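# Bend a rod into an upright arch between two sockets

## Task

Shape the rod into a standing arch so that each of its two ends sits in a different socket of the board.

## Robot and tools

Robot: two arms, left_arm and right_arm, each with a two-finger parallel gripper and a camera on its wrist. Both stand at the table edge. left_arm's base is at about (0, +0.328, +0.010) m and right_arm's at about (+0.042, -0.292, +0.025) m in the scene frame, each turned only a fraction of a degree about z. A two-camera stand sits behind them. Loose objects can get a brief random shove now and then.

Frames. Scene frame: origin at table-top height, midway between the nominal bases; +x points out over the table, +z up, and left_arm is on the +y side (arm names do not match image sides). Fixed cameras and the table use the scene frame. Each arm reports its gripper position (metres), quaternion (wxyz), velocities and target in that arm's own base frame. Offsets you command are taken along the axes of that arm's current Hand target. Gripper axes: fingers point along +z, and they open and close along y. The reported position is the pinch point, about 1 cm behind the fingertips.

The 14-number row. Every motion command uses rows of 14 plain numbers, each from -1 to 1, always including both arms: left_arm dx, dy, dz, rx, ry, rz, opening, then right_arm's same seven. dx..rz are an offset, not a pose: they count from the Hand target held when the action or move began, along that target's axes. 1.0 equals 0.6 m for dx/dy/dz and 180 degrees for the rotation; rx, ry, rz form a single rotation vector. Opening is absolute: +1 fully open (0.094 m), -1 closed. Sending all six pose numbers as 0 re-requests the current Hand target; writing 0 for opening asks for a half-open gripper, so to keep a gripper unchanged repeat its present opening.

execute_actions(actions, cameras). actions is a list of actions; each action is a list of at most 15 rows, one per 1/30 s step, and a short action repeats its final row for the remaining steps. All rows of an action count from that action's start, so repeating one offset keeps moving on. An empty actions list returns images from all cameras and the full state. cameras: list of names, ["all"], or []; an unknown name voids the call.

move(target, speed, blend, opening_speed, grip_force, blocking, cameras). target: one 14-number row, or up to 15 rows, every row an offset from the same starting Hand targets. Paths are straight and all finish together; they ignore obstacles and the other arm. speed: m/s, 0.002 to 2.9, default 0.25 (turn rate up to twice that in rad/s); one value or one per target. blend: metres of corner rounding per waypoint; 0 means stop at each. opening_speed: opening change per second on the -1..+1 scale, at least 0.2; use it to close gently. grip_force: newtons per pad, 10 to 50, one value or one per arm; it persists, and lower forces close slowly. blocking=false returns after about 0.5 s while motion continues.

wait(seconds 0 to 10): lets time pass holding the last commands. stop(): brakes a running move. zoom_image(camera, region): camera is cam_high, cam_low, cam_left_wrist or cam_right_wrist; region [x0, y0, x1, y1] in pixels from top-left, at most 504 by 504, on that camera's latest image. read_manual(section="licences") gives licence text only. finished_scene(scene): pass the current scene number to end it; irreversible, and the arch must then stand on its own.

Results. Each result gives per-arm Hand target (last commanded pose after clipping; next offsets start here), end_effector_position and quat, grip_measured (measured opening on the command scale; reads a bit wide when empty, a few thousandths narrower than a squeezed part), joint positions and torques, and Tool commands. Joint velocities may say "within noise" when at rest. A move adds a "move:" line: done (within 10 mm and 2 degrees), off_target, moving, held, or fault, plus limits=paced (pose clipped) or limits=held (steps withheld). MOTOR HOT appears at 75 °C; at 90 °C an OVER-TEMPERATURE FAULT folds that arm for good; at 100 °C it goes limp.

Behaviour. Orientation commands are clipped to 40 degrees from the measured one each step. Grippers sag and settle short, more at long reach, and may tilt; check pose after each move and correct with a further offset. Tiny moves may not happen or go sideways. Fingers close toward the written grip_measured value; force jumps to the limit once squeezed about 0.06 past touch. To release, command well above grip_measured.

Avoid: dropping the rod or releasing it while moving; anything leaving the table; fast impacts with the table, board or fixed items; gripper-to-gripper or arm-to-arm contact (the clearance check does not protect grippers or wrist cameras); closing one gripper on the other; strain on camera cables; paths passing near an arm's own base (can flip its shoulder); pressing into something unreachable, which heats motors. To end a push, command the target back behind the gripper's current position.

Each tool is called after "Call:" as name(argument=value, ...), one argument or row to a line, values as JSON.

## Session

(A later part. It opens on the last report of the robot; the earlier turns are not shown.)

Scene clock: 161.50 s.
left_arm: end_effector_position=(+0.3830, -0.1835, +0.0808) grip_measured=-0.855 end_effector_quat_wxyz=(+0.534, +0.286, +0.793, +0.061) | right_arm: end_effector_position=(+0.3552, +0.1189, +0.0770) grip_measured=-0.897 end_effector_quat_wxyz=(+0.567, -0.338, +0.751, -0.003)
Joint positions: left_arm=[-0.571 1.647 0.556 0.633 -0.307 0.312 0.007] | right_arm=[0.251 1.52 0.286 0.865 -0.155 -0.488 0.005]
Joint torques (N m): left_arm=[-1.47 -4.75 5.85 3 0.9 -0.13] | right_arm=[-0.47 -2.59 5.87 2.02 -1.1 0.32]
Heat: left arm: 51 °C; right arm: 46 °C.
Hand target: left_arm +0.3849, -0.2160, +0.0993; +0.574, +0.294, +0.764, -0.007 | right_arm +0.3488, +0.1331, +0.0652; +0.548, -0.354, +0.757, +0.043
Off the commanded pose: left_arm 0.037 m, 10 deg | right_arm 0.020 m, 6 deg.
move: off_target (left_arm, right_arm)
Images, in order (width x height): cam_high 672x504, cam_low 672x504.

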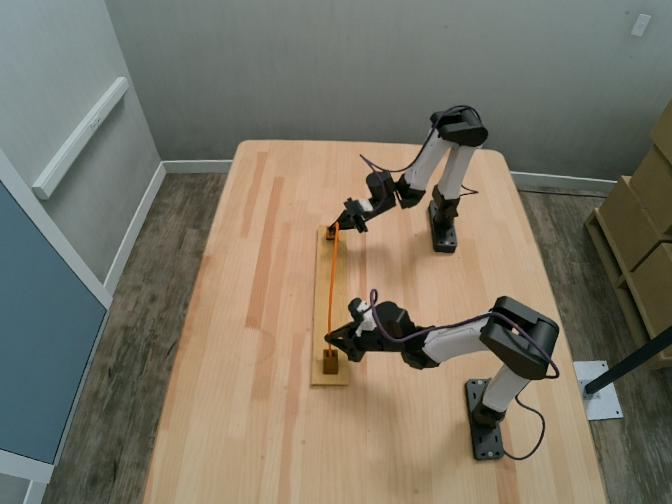

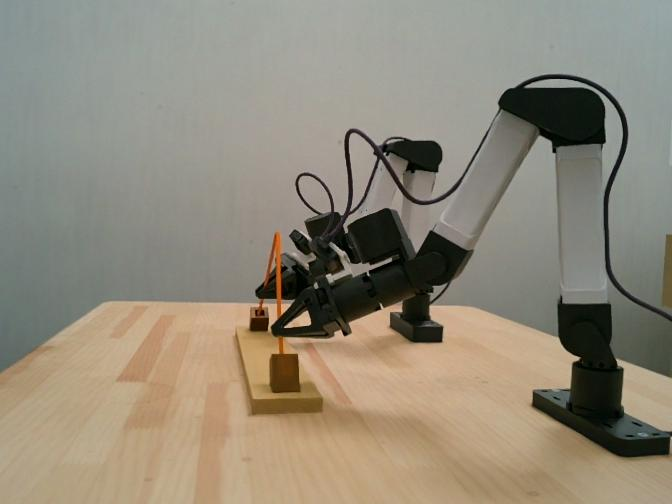

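Call:
move(
  target=[
    [0,0,0,0,0,0,-1.0,-0.0337,-0.0437,-0.0127,0.0374,-0.0145,-0.0102,-1.0],
    [0,0,0,0,0,0,-1.0,-0.0337,-0.0437,-0.0127,0.0374,-0.0145,-0.0102,-0.4],
  ],
  speed=0.05,
  opening_speed=0.4,
  cameras=["cam_low","cam_high","cam_right_wrist"],
)

Call:
zoom_image(
  camera="cam_right_wrist",
  region=[280, 350, 450, 504],
)

Call:
zoom_image(
  camera="cam_low",
  region=[220, 180, 340, 420],
)

Scene clock: 173.30 s.
left_arm: end_effector_position=(+0.3834, -0.1886, +0.0818) grip_measured=-0.855 end_effector_quat_wxyz=(+0.539, +0.290, +0.789, +0.050) | right_arm: end_effector_position=(+0.3572, +0.1140, +0.0816) grip_measured=-0.402 end_effector_quat_wxyz=(+0.572, -0.335, +0.748, -0.015)
Joint positions: left_arm=[-0.571 1.655 0.556 0.654 -0.282 0.313 0.007] | right_arm=[0.243 1.507 0.285 0.867 -0.142 -0.499 0.028]
Joint torques (N m): left_arm=[-1.39 -5.01 5.9 2.87 0.68 -0.14] | right_arm=[-0.47 -6.31 6.61 2.42 -0.41 0.22]
Heat: left arm: 51 °C; right arm: 45 °C.
Hand target: left_arm +0.3849, -0.2160, +0.0993; +0.574, +0.294, +0.764, -0.007 | right_arm +0.3611, +0.1200, +0.0941; +0.585, -0.332, +0.740, -0.002
Off the commanded pose: left_arm 0.032 m, 8 deg | right_arm 0.014 m, 2 deg.
move: off_target (left_arm, right_arm); target 2's new opening was sent with right_arm's hand 0.016 m and 2 deg from that target
camera_calibration:
cam_right_wrist: T_world_to_cam=[[0.514598, -0.769228, 0.378785, -0.118814], [-0.50306, -0.628602, -0.593119, 0.331252], [0.694348, 0.114666, -0.710445, -0.0824932], [0, 0, 0, 1]] pos_world=[0.28506, 0.12629, 0.18287]
Images, in order (width x height): cam_high 672x504, cam_low 672x504, cam_right_wrist 672x504.

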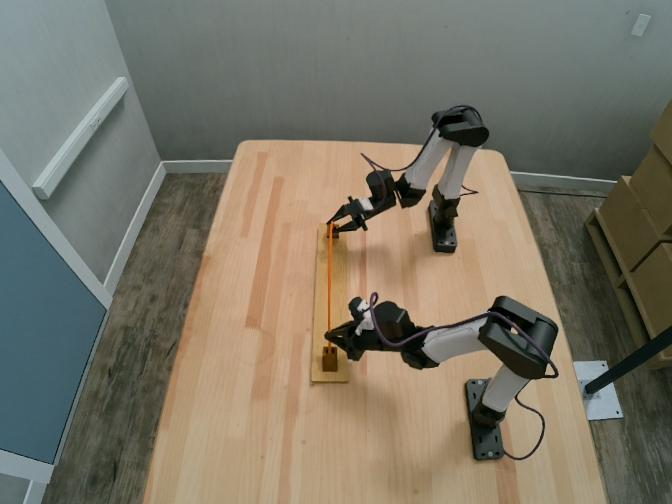

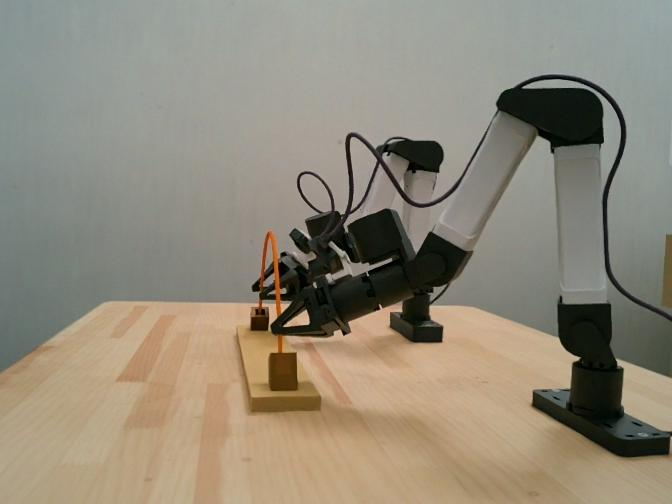

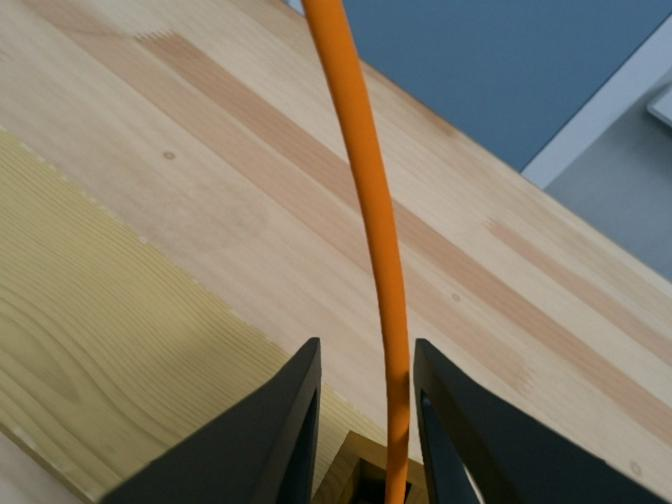

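Scaled by 2.965 from the camera's 672x504 image, which has a finer 960x720 frame.

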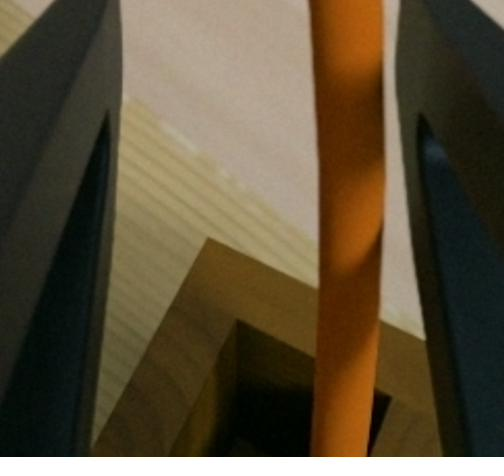

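Scaled by 2.100 from the camera's 672x504 image, which has a finer 960x720 frame.

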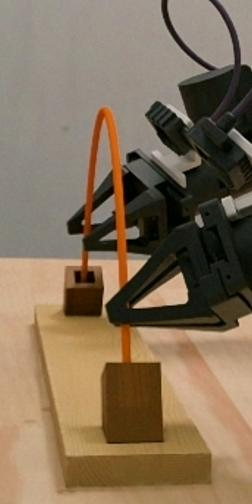

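Call:
move(
  target=[
    [0,0,0,0,0,0,-1.0,0,-0.0120,0,0,0,0,-0.4],
    [0,0,0,0,0,0,-1.0,0,-0.0120,-0.1,0,0,0,-0.4],
  ],
  speed=0.06,
  blend=[0.003,0],
  cameras=["cam_low","cam_high","cam_right_wrist"],
)

Call:
zoom_image(
  camera="cam_right_wrist",
  region=[280, 340, 450, 504],
)

Call:
zoom_image(
  camera="cam_low",
  region=[220, 180, 340, 420],
)

Scene clock: 177.17 s.
left_arm: end_effector_position=(+0.3834, -0.1886, +0.0818) grip_measured=-0.855 end_effector_quat_wxyz=(+0.539, +0.290, +0.789, +0.050) | right_arm: end_effector_position=(+0.3171, +0.0922, +0.1210) grip_measured=-0.402 end_effector_quat_wxyz=(+0.594, -0.326, +0.735, -0.007)
Joint positions: left_arm=[-0.571 1.655 0.556 0.654 -0.282 0.313 0.007] | right_arm=[0.161 1.071 0.191 0.572 -0.234 -0.504 0.028]
Joint torques (N m): left_arm=[-1.39 -5.01 5.9 2.87 0.68 -0.14] | right_arm=[-1.1 -3.44 5.83 2.14 -0.44 -0.07]
Heat: left arm: 51 °C; right arm: 44 °C.
Hand target: left_arm +0.3849, -0.2160, +0.0993; +0.574, +0.294, +0.764, -0.007 | right_arm +0.3125, +0.0913, +0.1158; +0.585, -0.332, +0.740, -0.002
Off the commanded pose: left_arm 0.032 m, 8 deg | right_arm 0.007 m, 1 deg.
move: off_target (left_arm)
camera_calibration:
cam_right_wrist: T_world_to_cam=[[0.503181, -0.779367, 0.373357, -0.124668], [-0.473473, -0.61005, -0.635344, 0.314763], [0.722933, 0.142918, -0.675975, -0.0399467], [0, 0, 0, 1]] pos_world=[0.240641, 0.100568, 0.219526]
Images, in order (width x height): cam_high 672x504, cam_low 672x504, cam_right_wrist 672x504.

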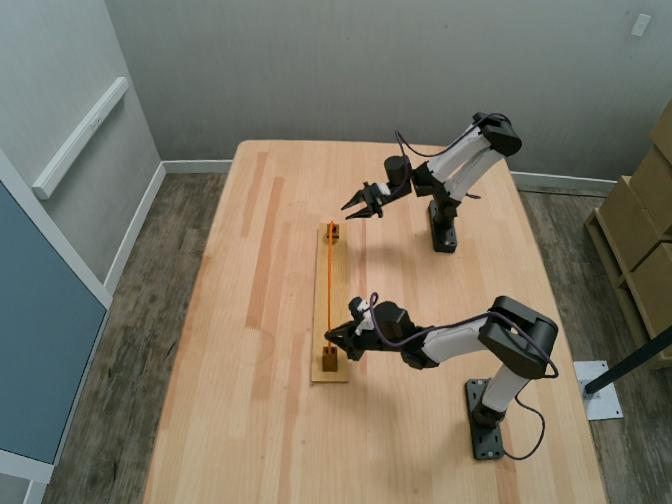

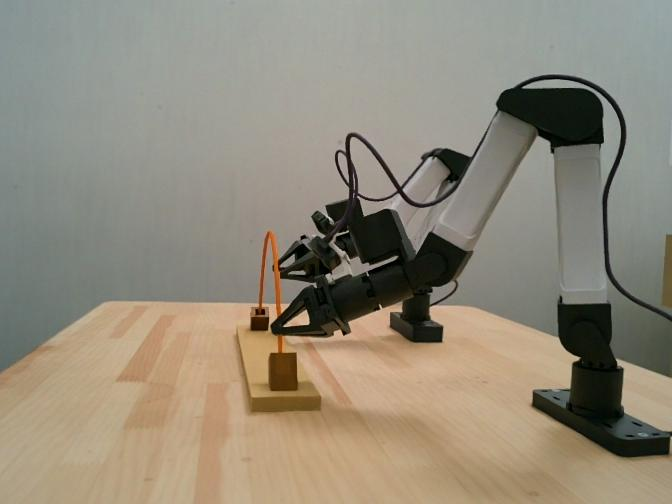

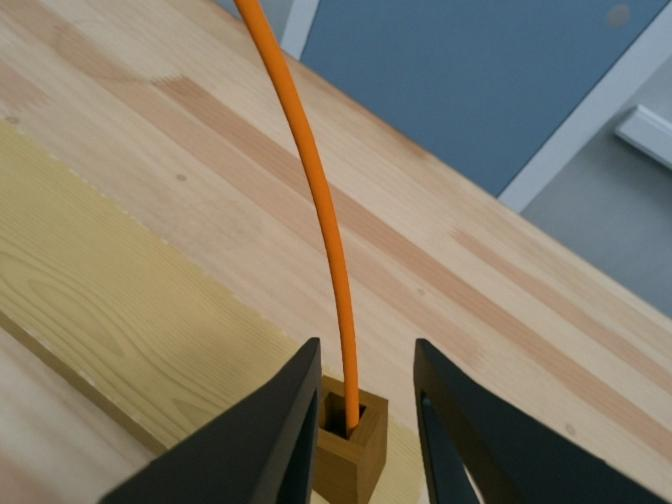

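Scaled by 2.965 from the camera's 672x504 image, which has a finer 960x720 frame.

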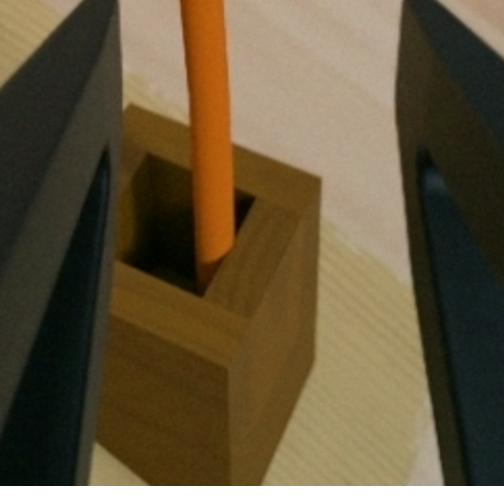

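Scaled by 2.100 from the camera's 672x504 image, which has a finer 960x720 frame.

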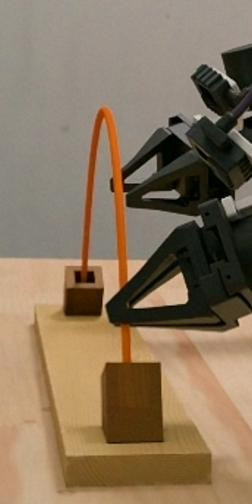

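Call:
move(
  target=[
    [0.0233,0.0367,-0.0080,-0.0268,0.0249,0.0117,-1.0,0,0,0,0,0,0,-0.4],
    [0.0233,0.0367,-0.0080,-0.0268,0.0249,0.0117,-0.4,0,0,0,0,0,0,-0.4],
  ],
  speed=0.05,
  opening_speed=0.4,
  cameras=["cam_low","cam_high","cam_left_wrist"],
)

Call:
zoom_image(
  camera="cam_low",
  region=[220, 180, 340, 420],
)

Scene clock: 184.03 s.
left_arm: end_effector_position=(+0.3857, -0.1843, +0.0826) grip_measured=-0.403 end_effector_quat_wxyz=(+0.540, +0.288, +0.789, +0.057) | right_arm: end_effector_position=(+0.3171, +0.0922, +0.1210) grip_measured=-0.402 end_effector_quat_wxyz=(+0.594, -0.326, +0.735, -0.007)
Joint positions: left_arm=[-0.562 1.655 0.556 0.658 -0.289 0.321 0.028] | right_arm=[0.161 1.071 0.191 0.572 -0.234 -0.504 0.028]
Joint torques (N m): left_arm=[-0.21 -6.8 5.98 2.2 -0.02 0.09] | right_arm=[-1.1 -3.44 5.83 2.13 -0.44 -0.07]
Heat: left arm: 51 °C; right arm: 44 °C.
Hand target: left_arm +0.3884, -0.1899, +0.0958; +0.555, +0.283, +0.780, +0.047 | right_arm +0.3125, +0.0913, +0.1158; +0.585, -0.332, +0.740, -0.002
Off the commanded pose: left_arm 0.015 m, 2 deg | right_arm 0.007 m, 1 deg.
move: off_target (left_arm); target 2's new opening was sent with left_arm's hand 0.015 m and 2 deg from that target
camera_calibration:
cam_left_wrist: T_world_to_cam=[[-0.351355, -0.831893, -0.429539, 0.026969], [-0.617596, 0.550753, -0.561468, 0.421246], [0.703652, 0.0680071, -0.707283, -0.0818125], [0, 0, 0, 1]] pos_world=[0.327203, -0.204003, 0.190236]
Images, in order (width x height): cam_high 672x504, cam_low 672x504, cam_left_wrist 672x504.

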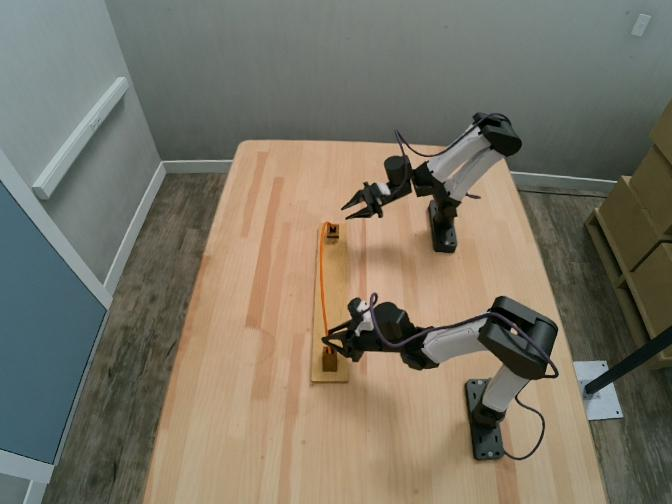

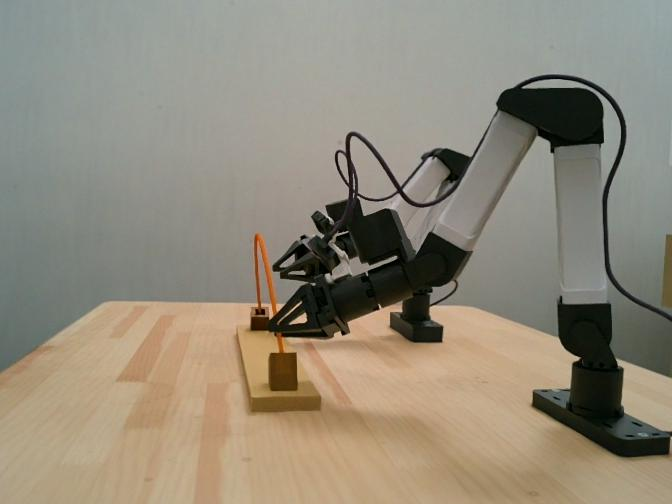

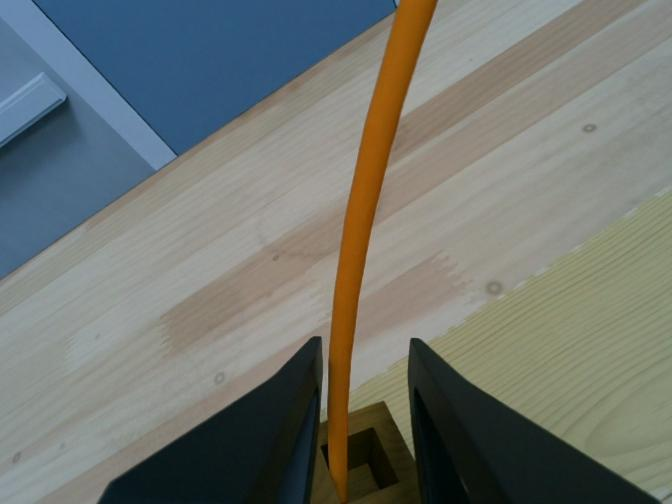

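Scaled by 2.100 from the camera's 672x504 image, which has a finer 960x720 frame.

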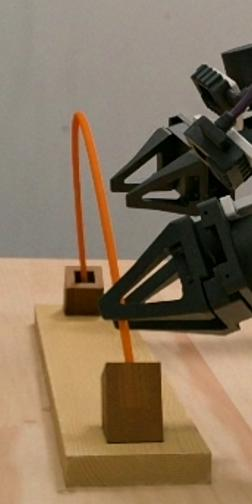

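Call:
wait(
  seconds=0.5,
  cameras=["cam_low", "cam_high"],
)

Call:
zoom_image(
  camera="cam_low",
  region=[220, 180, 340, 420],
)

Scene clock: 185.40 s.
left_arm: end_effector_position=(+0.3857, -0.1843, +0.0826) grip_measured=-0.403 end_effector_quat_wxyz=(+0.540, +0.288, +0.789, +0.057) | right_arm: end_effector_position=(+0.3171, +0.0922, +0.1210) grip_measured=-0.402 end_effector_quat_wxyz=(+0.594, -0.326, +0.735, -0.007)
Joint positions: left_arm=[-0.562 1.655 0.556 0.658 -0.289 0.321 0.028] | right_arm=[0.161 1.071 0.191 0.572 -0.234 -0.504 0.028]
Joint torques (N m): left_arm=[-0.2 -6.8 5.97 2.2 -0.03 0.09] | right_arm=[-1.1 -3.44 5.83 2.13 -0.43 -0.07]
Heat: left arm: 50 °C; right arm: 44 °C.
Hand target: left_arm +0.3884, -0.1899, +0.0958; +0.555, +0.283, +0.780, +0.047 | right_arm +0.3125, +0.0913, +0.1158; +0.585, -0.332, +0.740, -0.002
Tool commands: left_gripper/opening=-0.4 right_gripper/opening=-0.4
Off the commanded pose: left_arm 0.015 m, 2 deg | right_arm 0.007 m, 1 deg.
wait: 0.50 s; at rest from the start
Images, in order (width x height): cam_high 672x504, cam_low 672x504.

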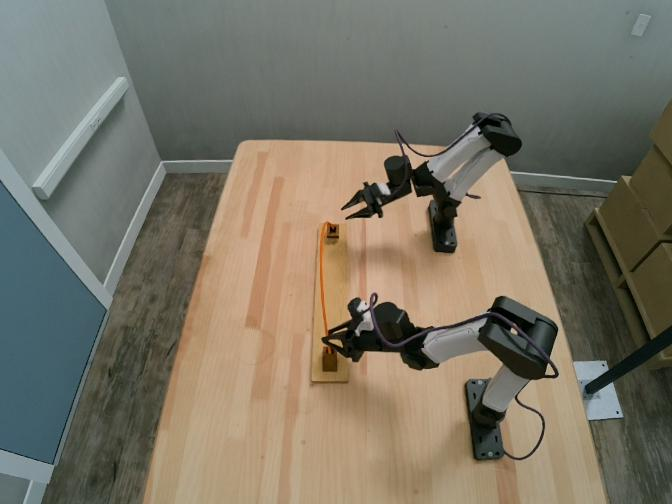

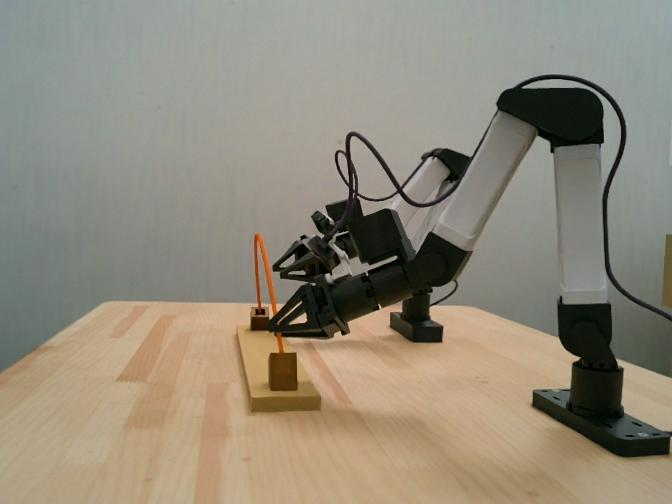

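Scaled by 2.100 from the camera's 672x504 image, which has a finer 960x720 frame.

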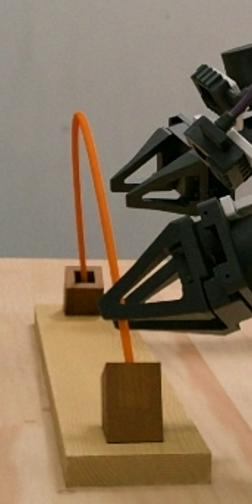

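Call:
move(
  target=[
    [0,0.0100,0,0,0,0,-0.4,0,0,0,0,0,0,-0.4],
    [0,0.0100,0,0,0,0,-1.0,0,0,0,0,0,0,-0.4],
    [0.0035,0.0038,-0.0141,-0.0224,-0.0365,0.0122,-1.0,0,0,0,0,0,0,-0.4],
  ],
  speed=0.05,
  opening_speed=0.4,
  cameras=["cam_low","cam_high"],
)

Call:
zoom_image(
  camera="cam_low",
  region=[220, 180, 340, 420],
)

Scene clock: 194.43 s.
left_arm: end_effector_position=(+0.3797, -0.1777, +0.0850) grip_measured=-0.854 end_effector_quat_wxyz=(+0.584, +0.288, +0.755, +0.077) | right_arm: end_effector_position=(+0.3171, +0.0922, +0.1210) grip_measured=-0.402 end_effector_quat_wxyz=(+0.594, -0.326, +0.735, -0.007)
Joint positions: left_arm=[-0.568 1.701 0.454 0.918 -0.318 0.388 0.007] | right_arm=[0.161 1.071 0.191 0.572 -0.234 -0.504 0.028]
Joint torques (N m): left_arm=[-1.01 -4.94 4.51 2.74 -0.21 0.13] | right_arm=[-1.11 -3.44 5.83 2.13 -0.43 -0.07]
Heat: left arm: 50 °C; right arm: 43 °C.
Hand target: left_arm +0.3812, -0.1849, +0.0981; +0.608, +0.281, +0.740, +0.069 | right_arm +0.3125, +0.0913, +0.1158; +0.585, -0.332, +0.740, -0.002
Off the commanded pose: left_arm 0.015 m, 3 deg | right_arm 0.007 m, 1 deg.
move: off_target (left_arm); target 2's new opening was sent with left_arm's hand 0.017 m and 2 deg from that target
Images, in order (width x height): cam_high 672x504, cam_low 672x504.

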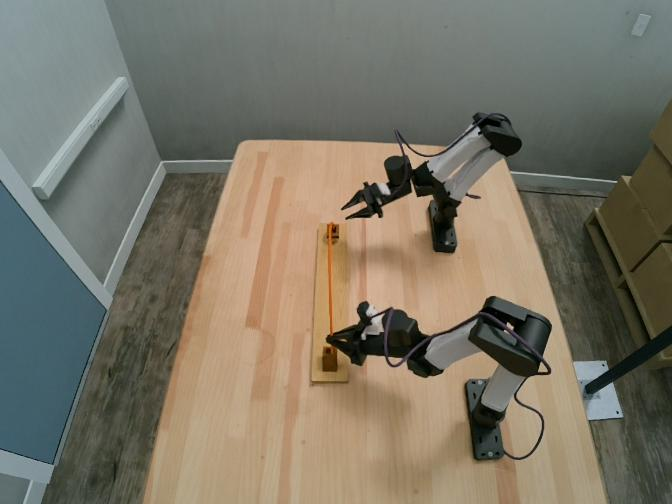

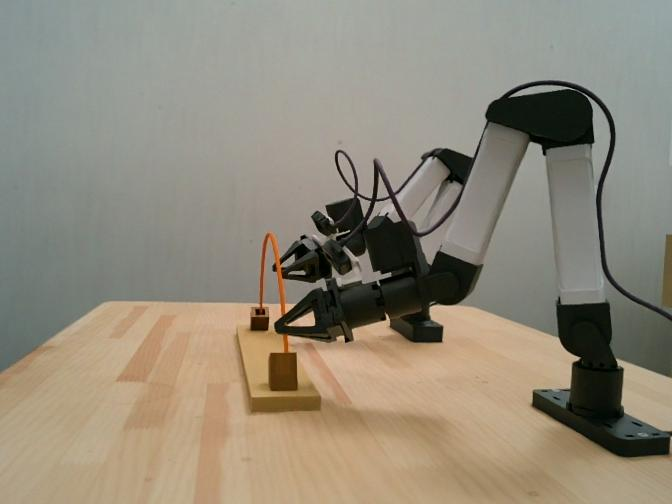

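Scaled by 2.100 from the camera's 672x504 image, which has a finer 960x720 frame.

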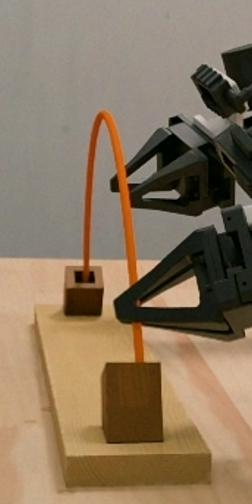

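Call:
move(
  target=[0,0,0,0,0,0,-0.4,0,0,0,0,0,0,-0.4],
  speed=0.05,
  opening_speed=0.4,
  cameras=["cam_high","cam_low","cam_left_wrist"],
)

Scene clock: 206.50 s.
left_arm: end_effector_position=(+0.3794, -0.1788, +0.0849) grip_measured=-0.403 end_effector_quat_wxyz=(+0.584, +0.289, +0.755, +0.074) | right_arm: end_effector_position=(+0.3171, +0.0922, +0.1210) grip_measured=-0.402 end_effector_quat_wxyz=(+0.594, -0.326, +0.735, -0.007)
Joint positions: left_arm=[-0.568 1.701 0.454 0.918 -0.312 0.388 0.028] | right_arm=[0.161 1.071 0.191 0.572 -0.234 -0.504 0.028]
Joint torques (N m): left_arm=[-1.01 -4.93 4.49 2.75 -0.2 0.13] | right_arm=[-1.11 -3.44 5.83 2.13 -0.44 -0.07]
Heat: left arm: 53 °C; right arm: 43 °C.
Hand target: left_arm +0.3812, -0.1849, +0.0981; +0.608, +0.281, +0.740, +0.069 | right_arm +0.3125, +0.0913, +0.1158; +0.585, -0.332, +0.740, -0.002
Off the commanded pose: left_arm 0.015 m, 3 deg | right_arm 0.007 m, 1 deg.
move: off_target (left_arm)
camera_calibration:
cam_left_wrist: T_world_to_cam=[[-0.306551, -0.825408, -0.474055, 0.0182346], [-0.543928, 0.560613, -0.624385, 0.394731], [0.781133, 0.0664455, -0.620819, -0.113143], [0, 0, 0, 1]] pos_world=[0.308674, -0.198722, 0.184867]
Images, in order (width x height): cam_high 672x504, cam_low 672x504, cam_left_wrist 672x504.

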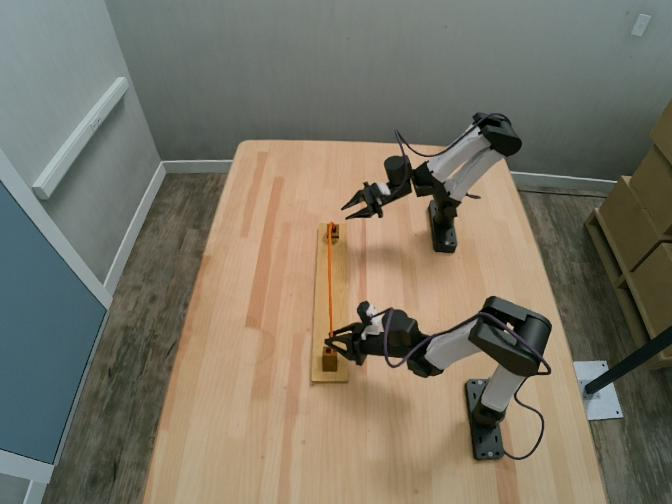

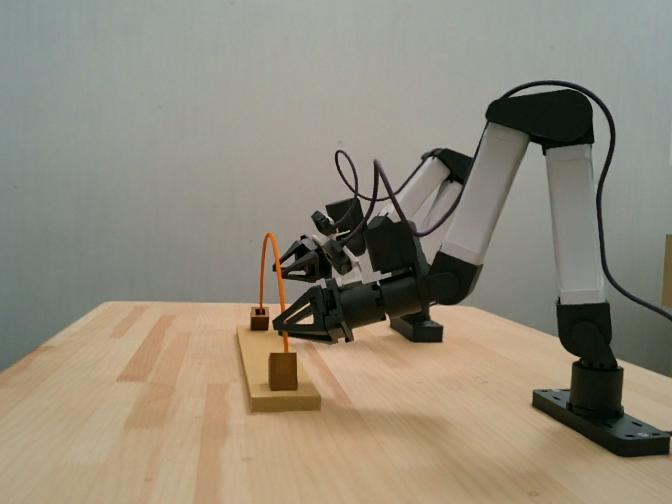

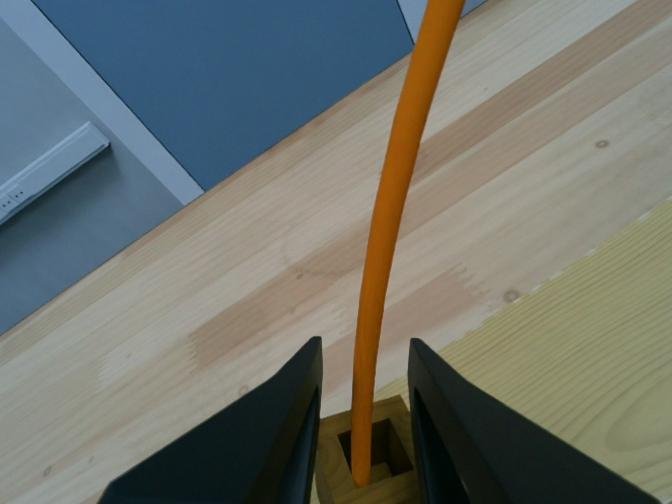

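Call:
move(
  target=[0,0,-0.12,0,0,0,-0.4,0,0,0,0,0,0,-0.4],
  speed=0.06,
  cameras=["cam_high","cam_low","cam_left_wrist"],
)

Call:
zoom_image(
  camera="cam_low",
  region=[220, 180, 340, 420],
)

Scene clock: 209.67 s.
left_arm: end_effector_position=(+0.3134, -0.1701, +0.1102) grip_measured=-0.403 end_effector_quat_wxyz=(+0.604, +0.294, +0.738, +0.068) | right_arm: end_effector_position=(+0.3171, +0.0922, +0.1210) grip_measured=-0.402 end_effector_quat_wxyz=(+0.594, -0.326, +0.735, -0.007)
Joint positions: left_arm=[-0.694 1.365 0.241 0.834 -0.411 0.373 0.028] | right_arm=[0.161 1.071 0.191 0.572 -0.234 -0.504 0.028]
Joint torques (N m): left_arm=[-0.77 -4.93 5.22 1.97 -0.32 -0.03] | right_arm=[-1.1 -3.44 5.83 2.13 -0.44 -0.07]
Heat: left arm: 53 °C; right arm: 43 °C.
Hand target: left_arm +0.3137, -0.1677, +0.1162; +0.608, +0.281, +0.740, +0.069 | right_arm +0.3125, +0.0913, +0.1158; +0.585, -0.332, +0.740, -0.002
Off the commanded pose: left_arm 0.006 m, 2 deg | right_arm 0.007 m, 1 deg.
move: done
camera_calibration:
cam_left_wrist: T_world_to_cam=[[-0.306846, -0.823194, -0.477701, 0.0179981], [-0.500169, 0.56649, -0.65492, 0.36044], [0.809739, 0.0379713, -0.585561, -0.0641118], [0, 0, 0, 1]] pos_world=[0.237717, -0.186935, 0.207116]
Images, in order (width x height): cam_high 672x504, cam_low 672x504, cam_left_wrist 672x504.

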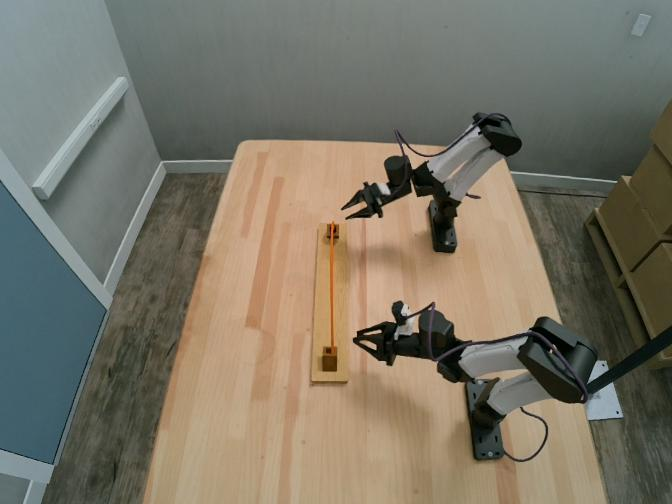

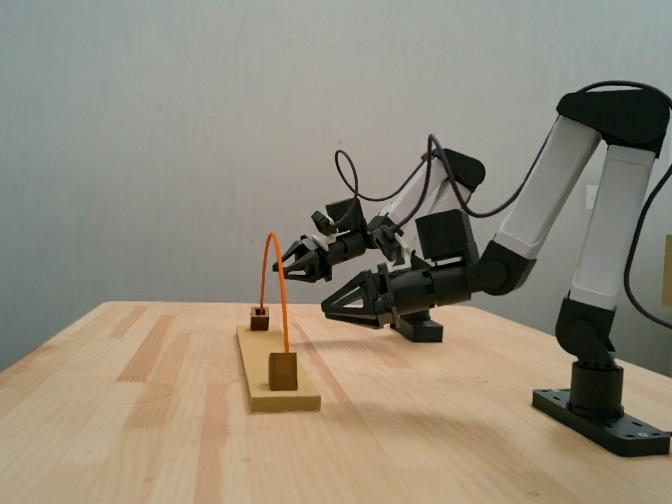

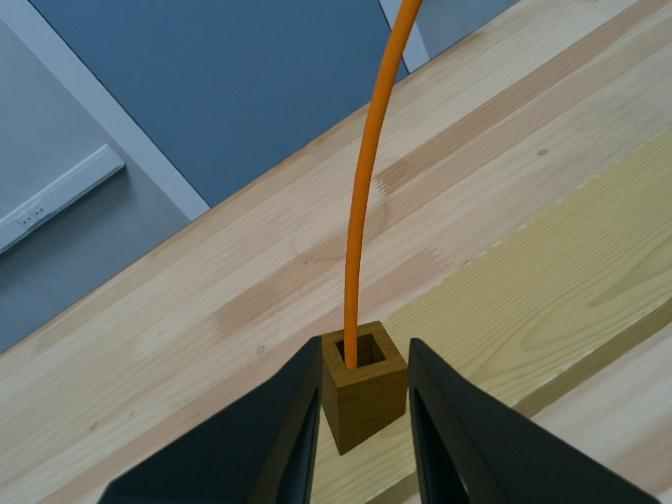

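Scaled by 2.100 from the camera's 672x504 image, which has a finer 960x720 frame.

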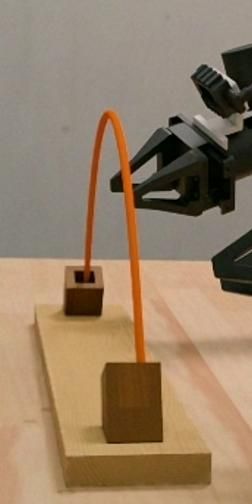

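Call:
wait(
  seconds=1.0,
  cameras=["cam_high","cam_low"],
)

Call:
zoom_image(
  camera="cam_low",
  region=[220, 180, 340, 420],
)

Call:
zoom_image(
  camera="cam_high",
  region=[290, 200, 370, 390],
)

Scene clock: 212.13 s.
left_arm: end_effector_position=(+0.3134, -0.1701, +0.1102) grip_measured=-0.403 end_effector_quat_wxyz=(+0.604, +0.294, +0.738, +0.068) | right_arm: end_effector_position=(+0.3171, +0.0922, +0.1210) grip_measured=-0.402 end_effector_quat_wxyz=(+0.594, -0.326, +0.735, -0.007)
Joint positions: left_arm=[-0.694 1.365 0.241 0.834 -0.411 0.373 0.028] | right_arm=[0.161 1.071 0.191 0.572 -0.234 -0.504 0.028]
Joint torques (N m): left_arm=[-0.77 -4.94 5.22 1.97 -0.32 -0.03] | right_arm=[-1.11 -3.44 5.83 2.13 -0.44 -0.07]
Heat: left arm: 52 °C; right arm: 43 °C.
Hand target: left_arm +0.3137, -0.1677, +0.1162; +0.608, +0.281, +0.740, +0.069 | right_arm +0.3125, +0.0913, +0.1158; +0.585, -0.332, +0.740, -0.002
Tool commands: left_gripper/opening=-0.4 right_gripper/opening=-0.4
Off the commanded pose: left_arm 0.006 m, 2 deg | right_arm 0.007 m, 1 deg.
wait: 1.00 s; at rest from the start
Images, in order (width x height): cam_high 672x504, cam_low 672x504.

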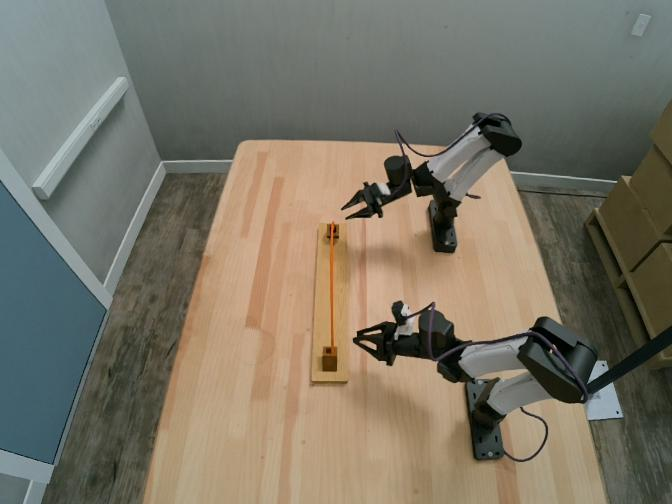

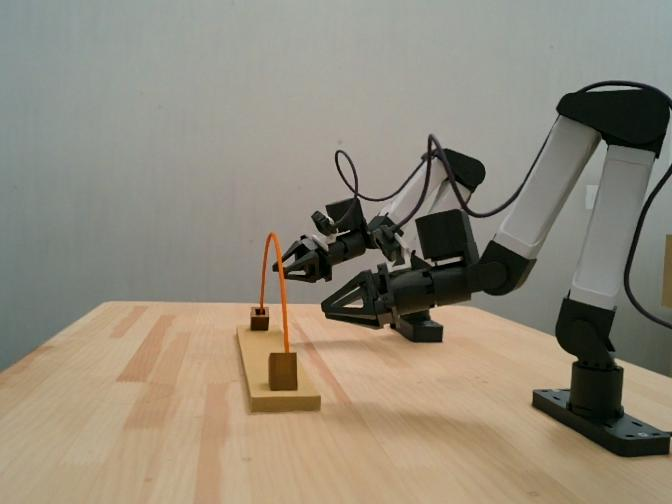

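Scaled by 2.100 from the camera's 672x504 image, which has a finer 960x720 frame.

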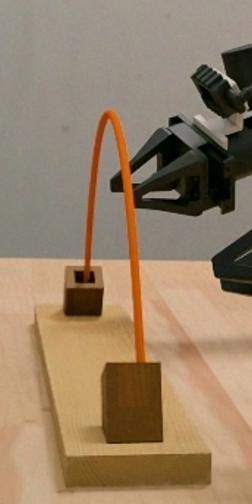

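Scaled by 2.653 from the camera's 672x504 image, which has a finer 960x720 frame.

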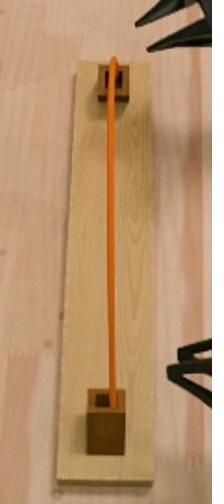

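Call:
finished_scene(
  scene=2,
)

The scene is finished: the task was done.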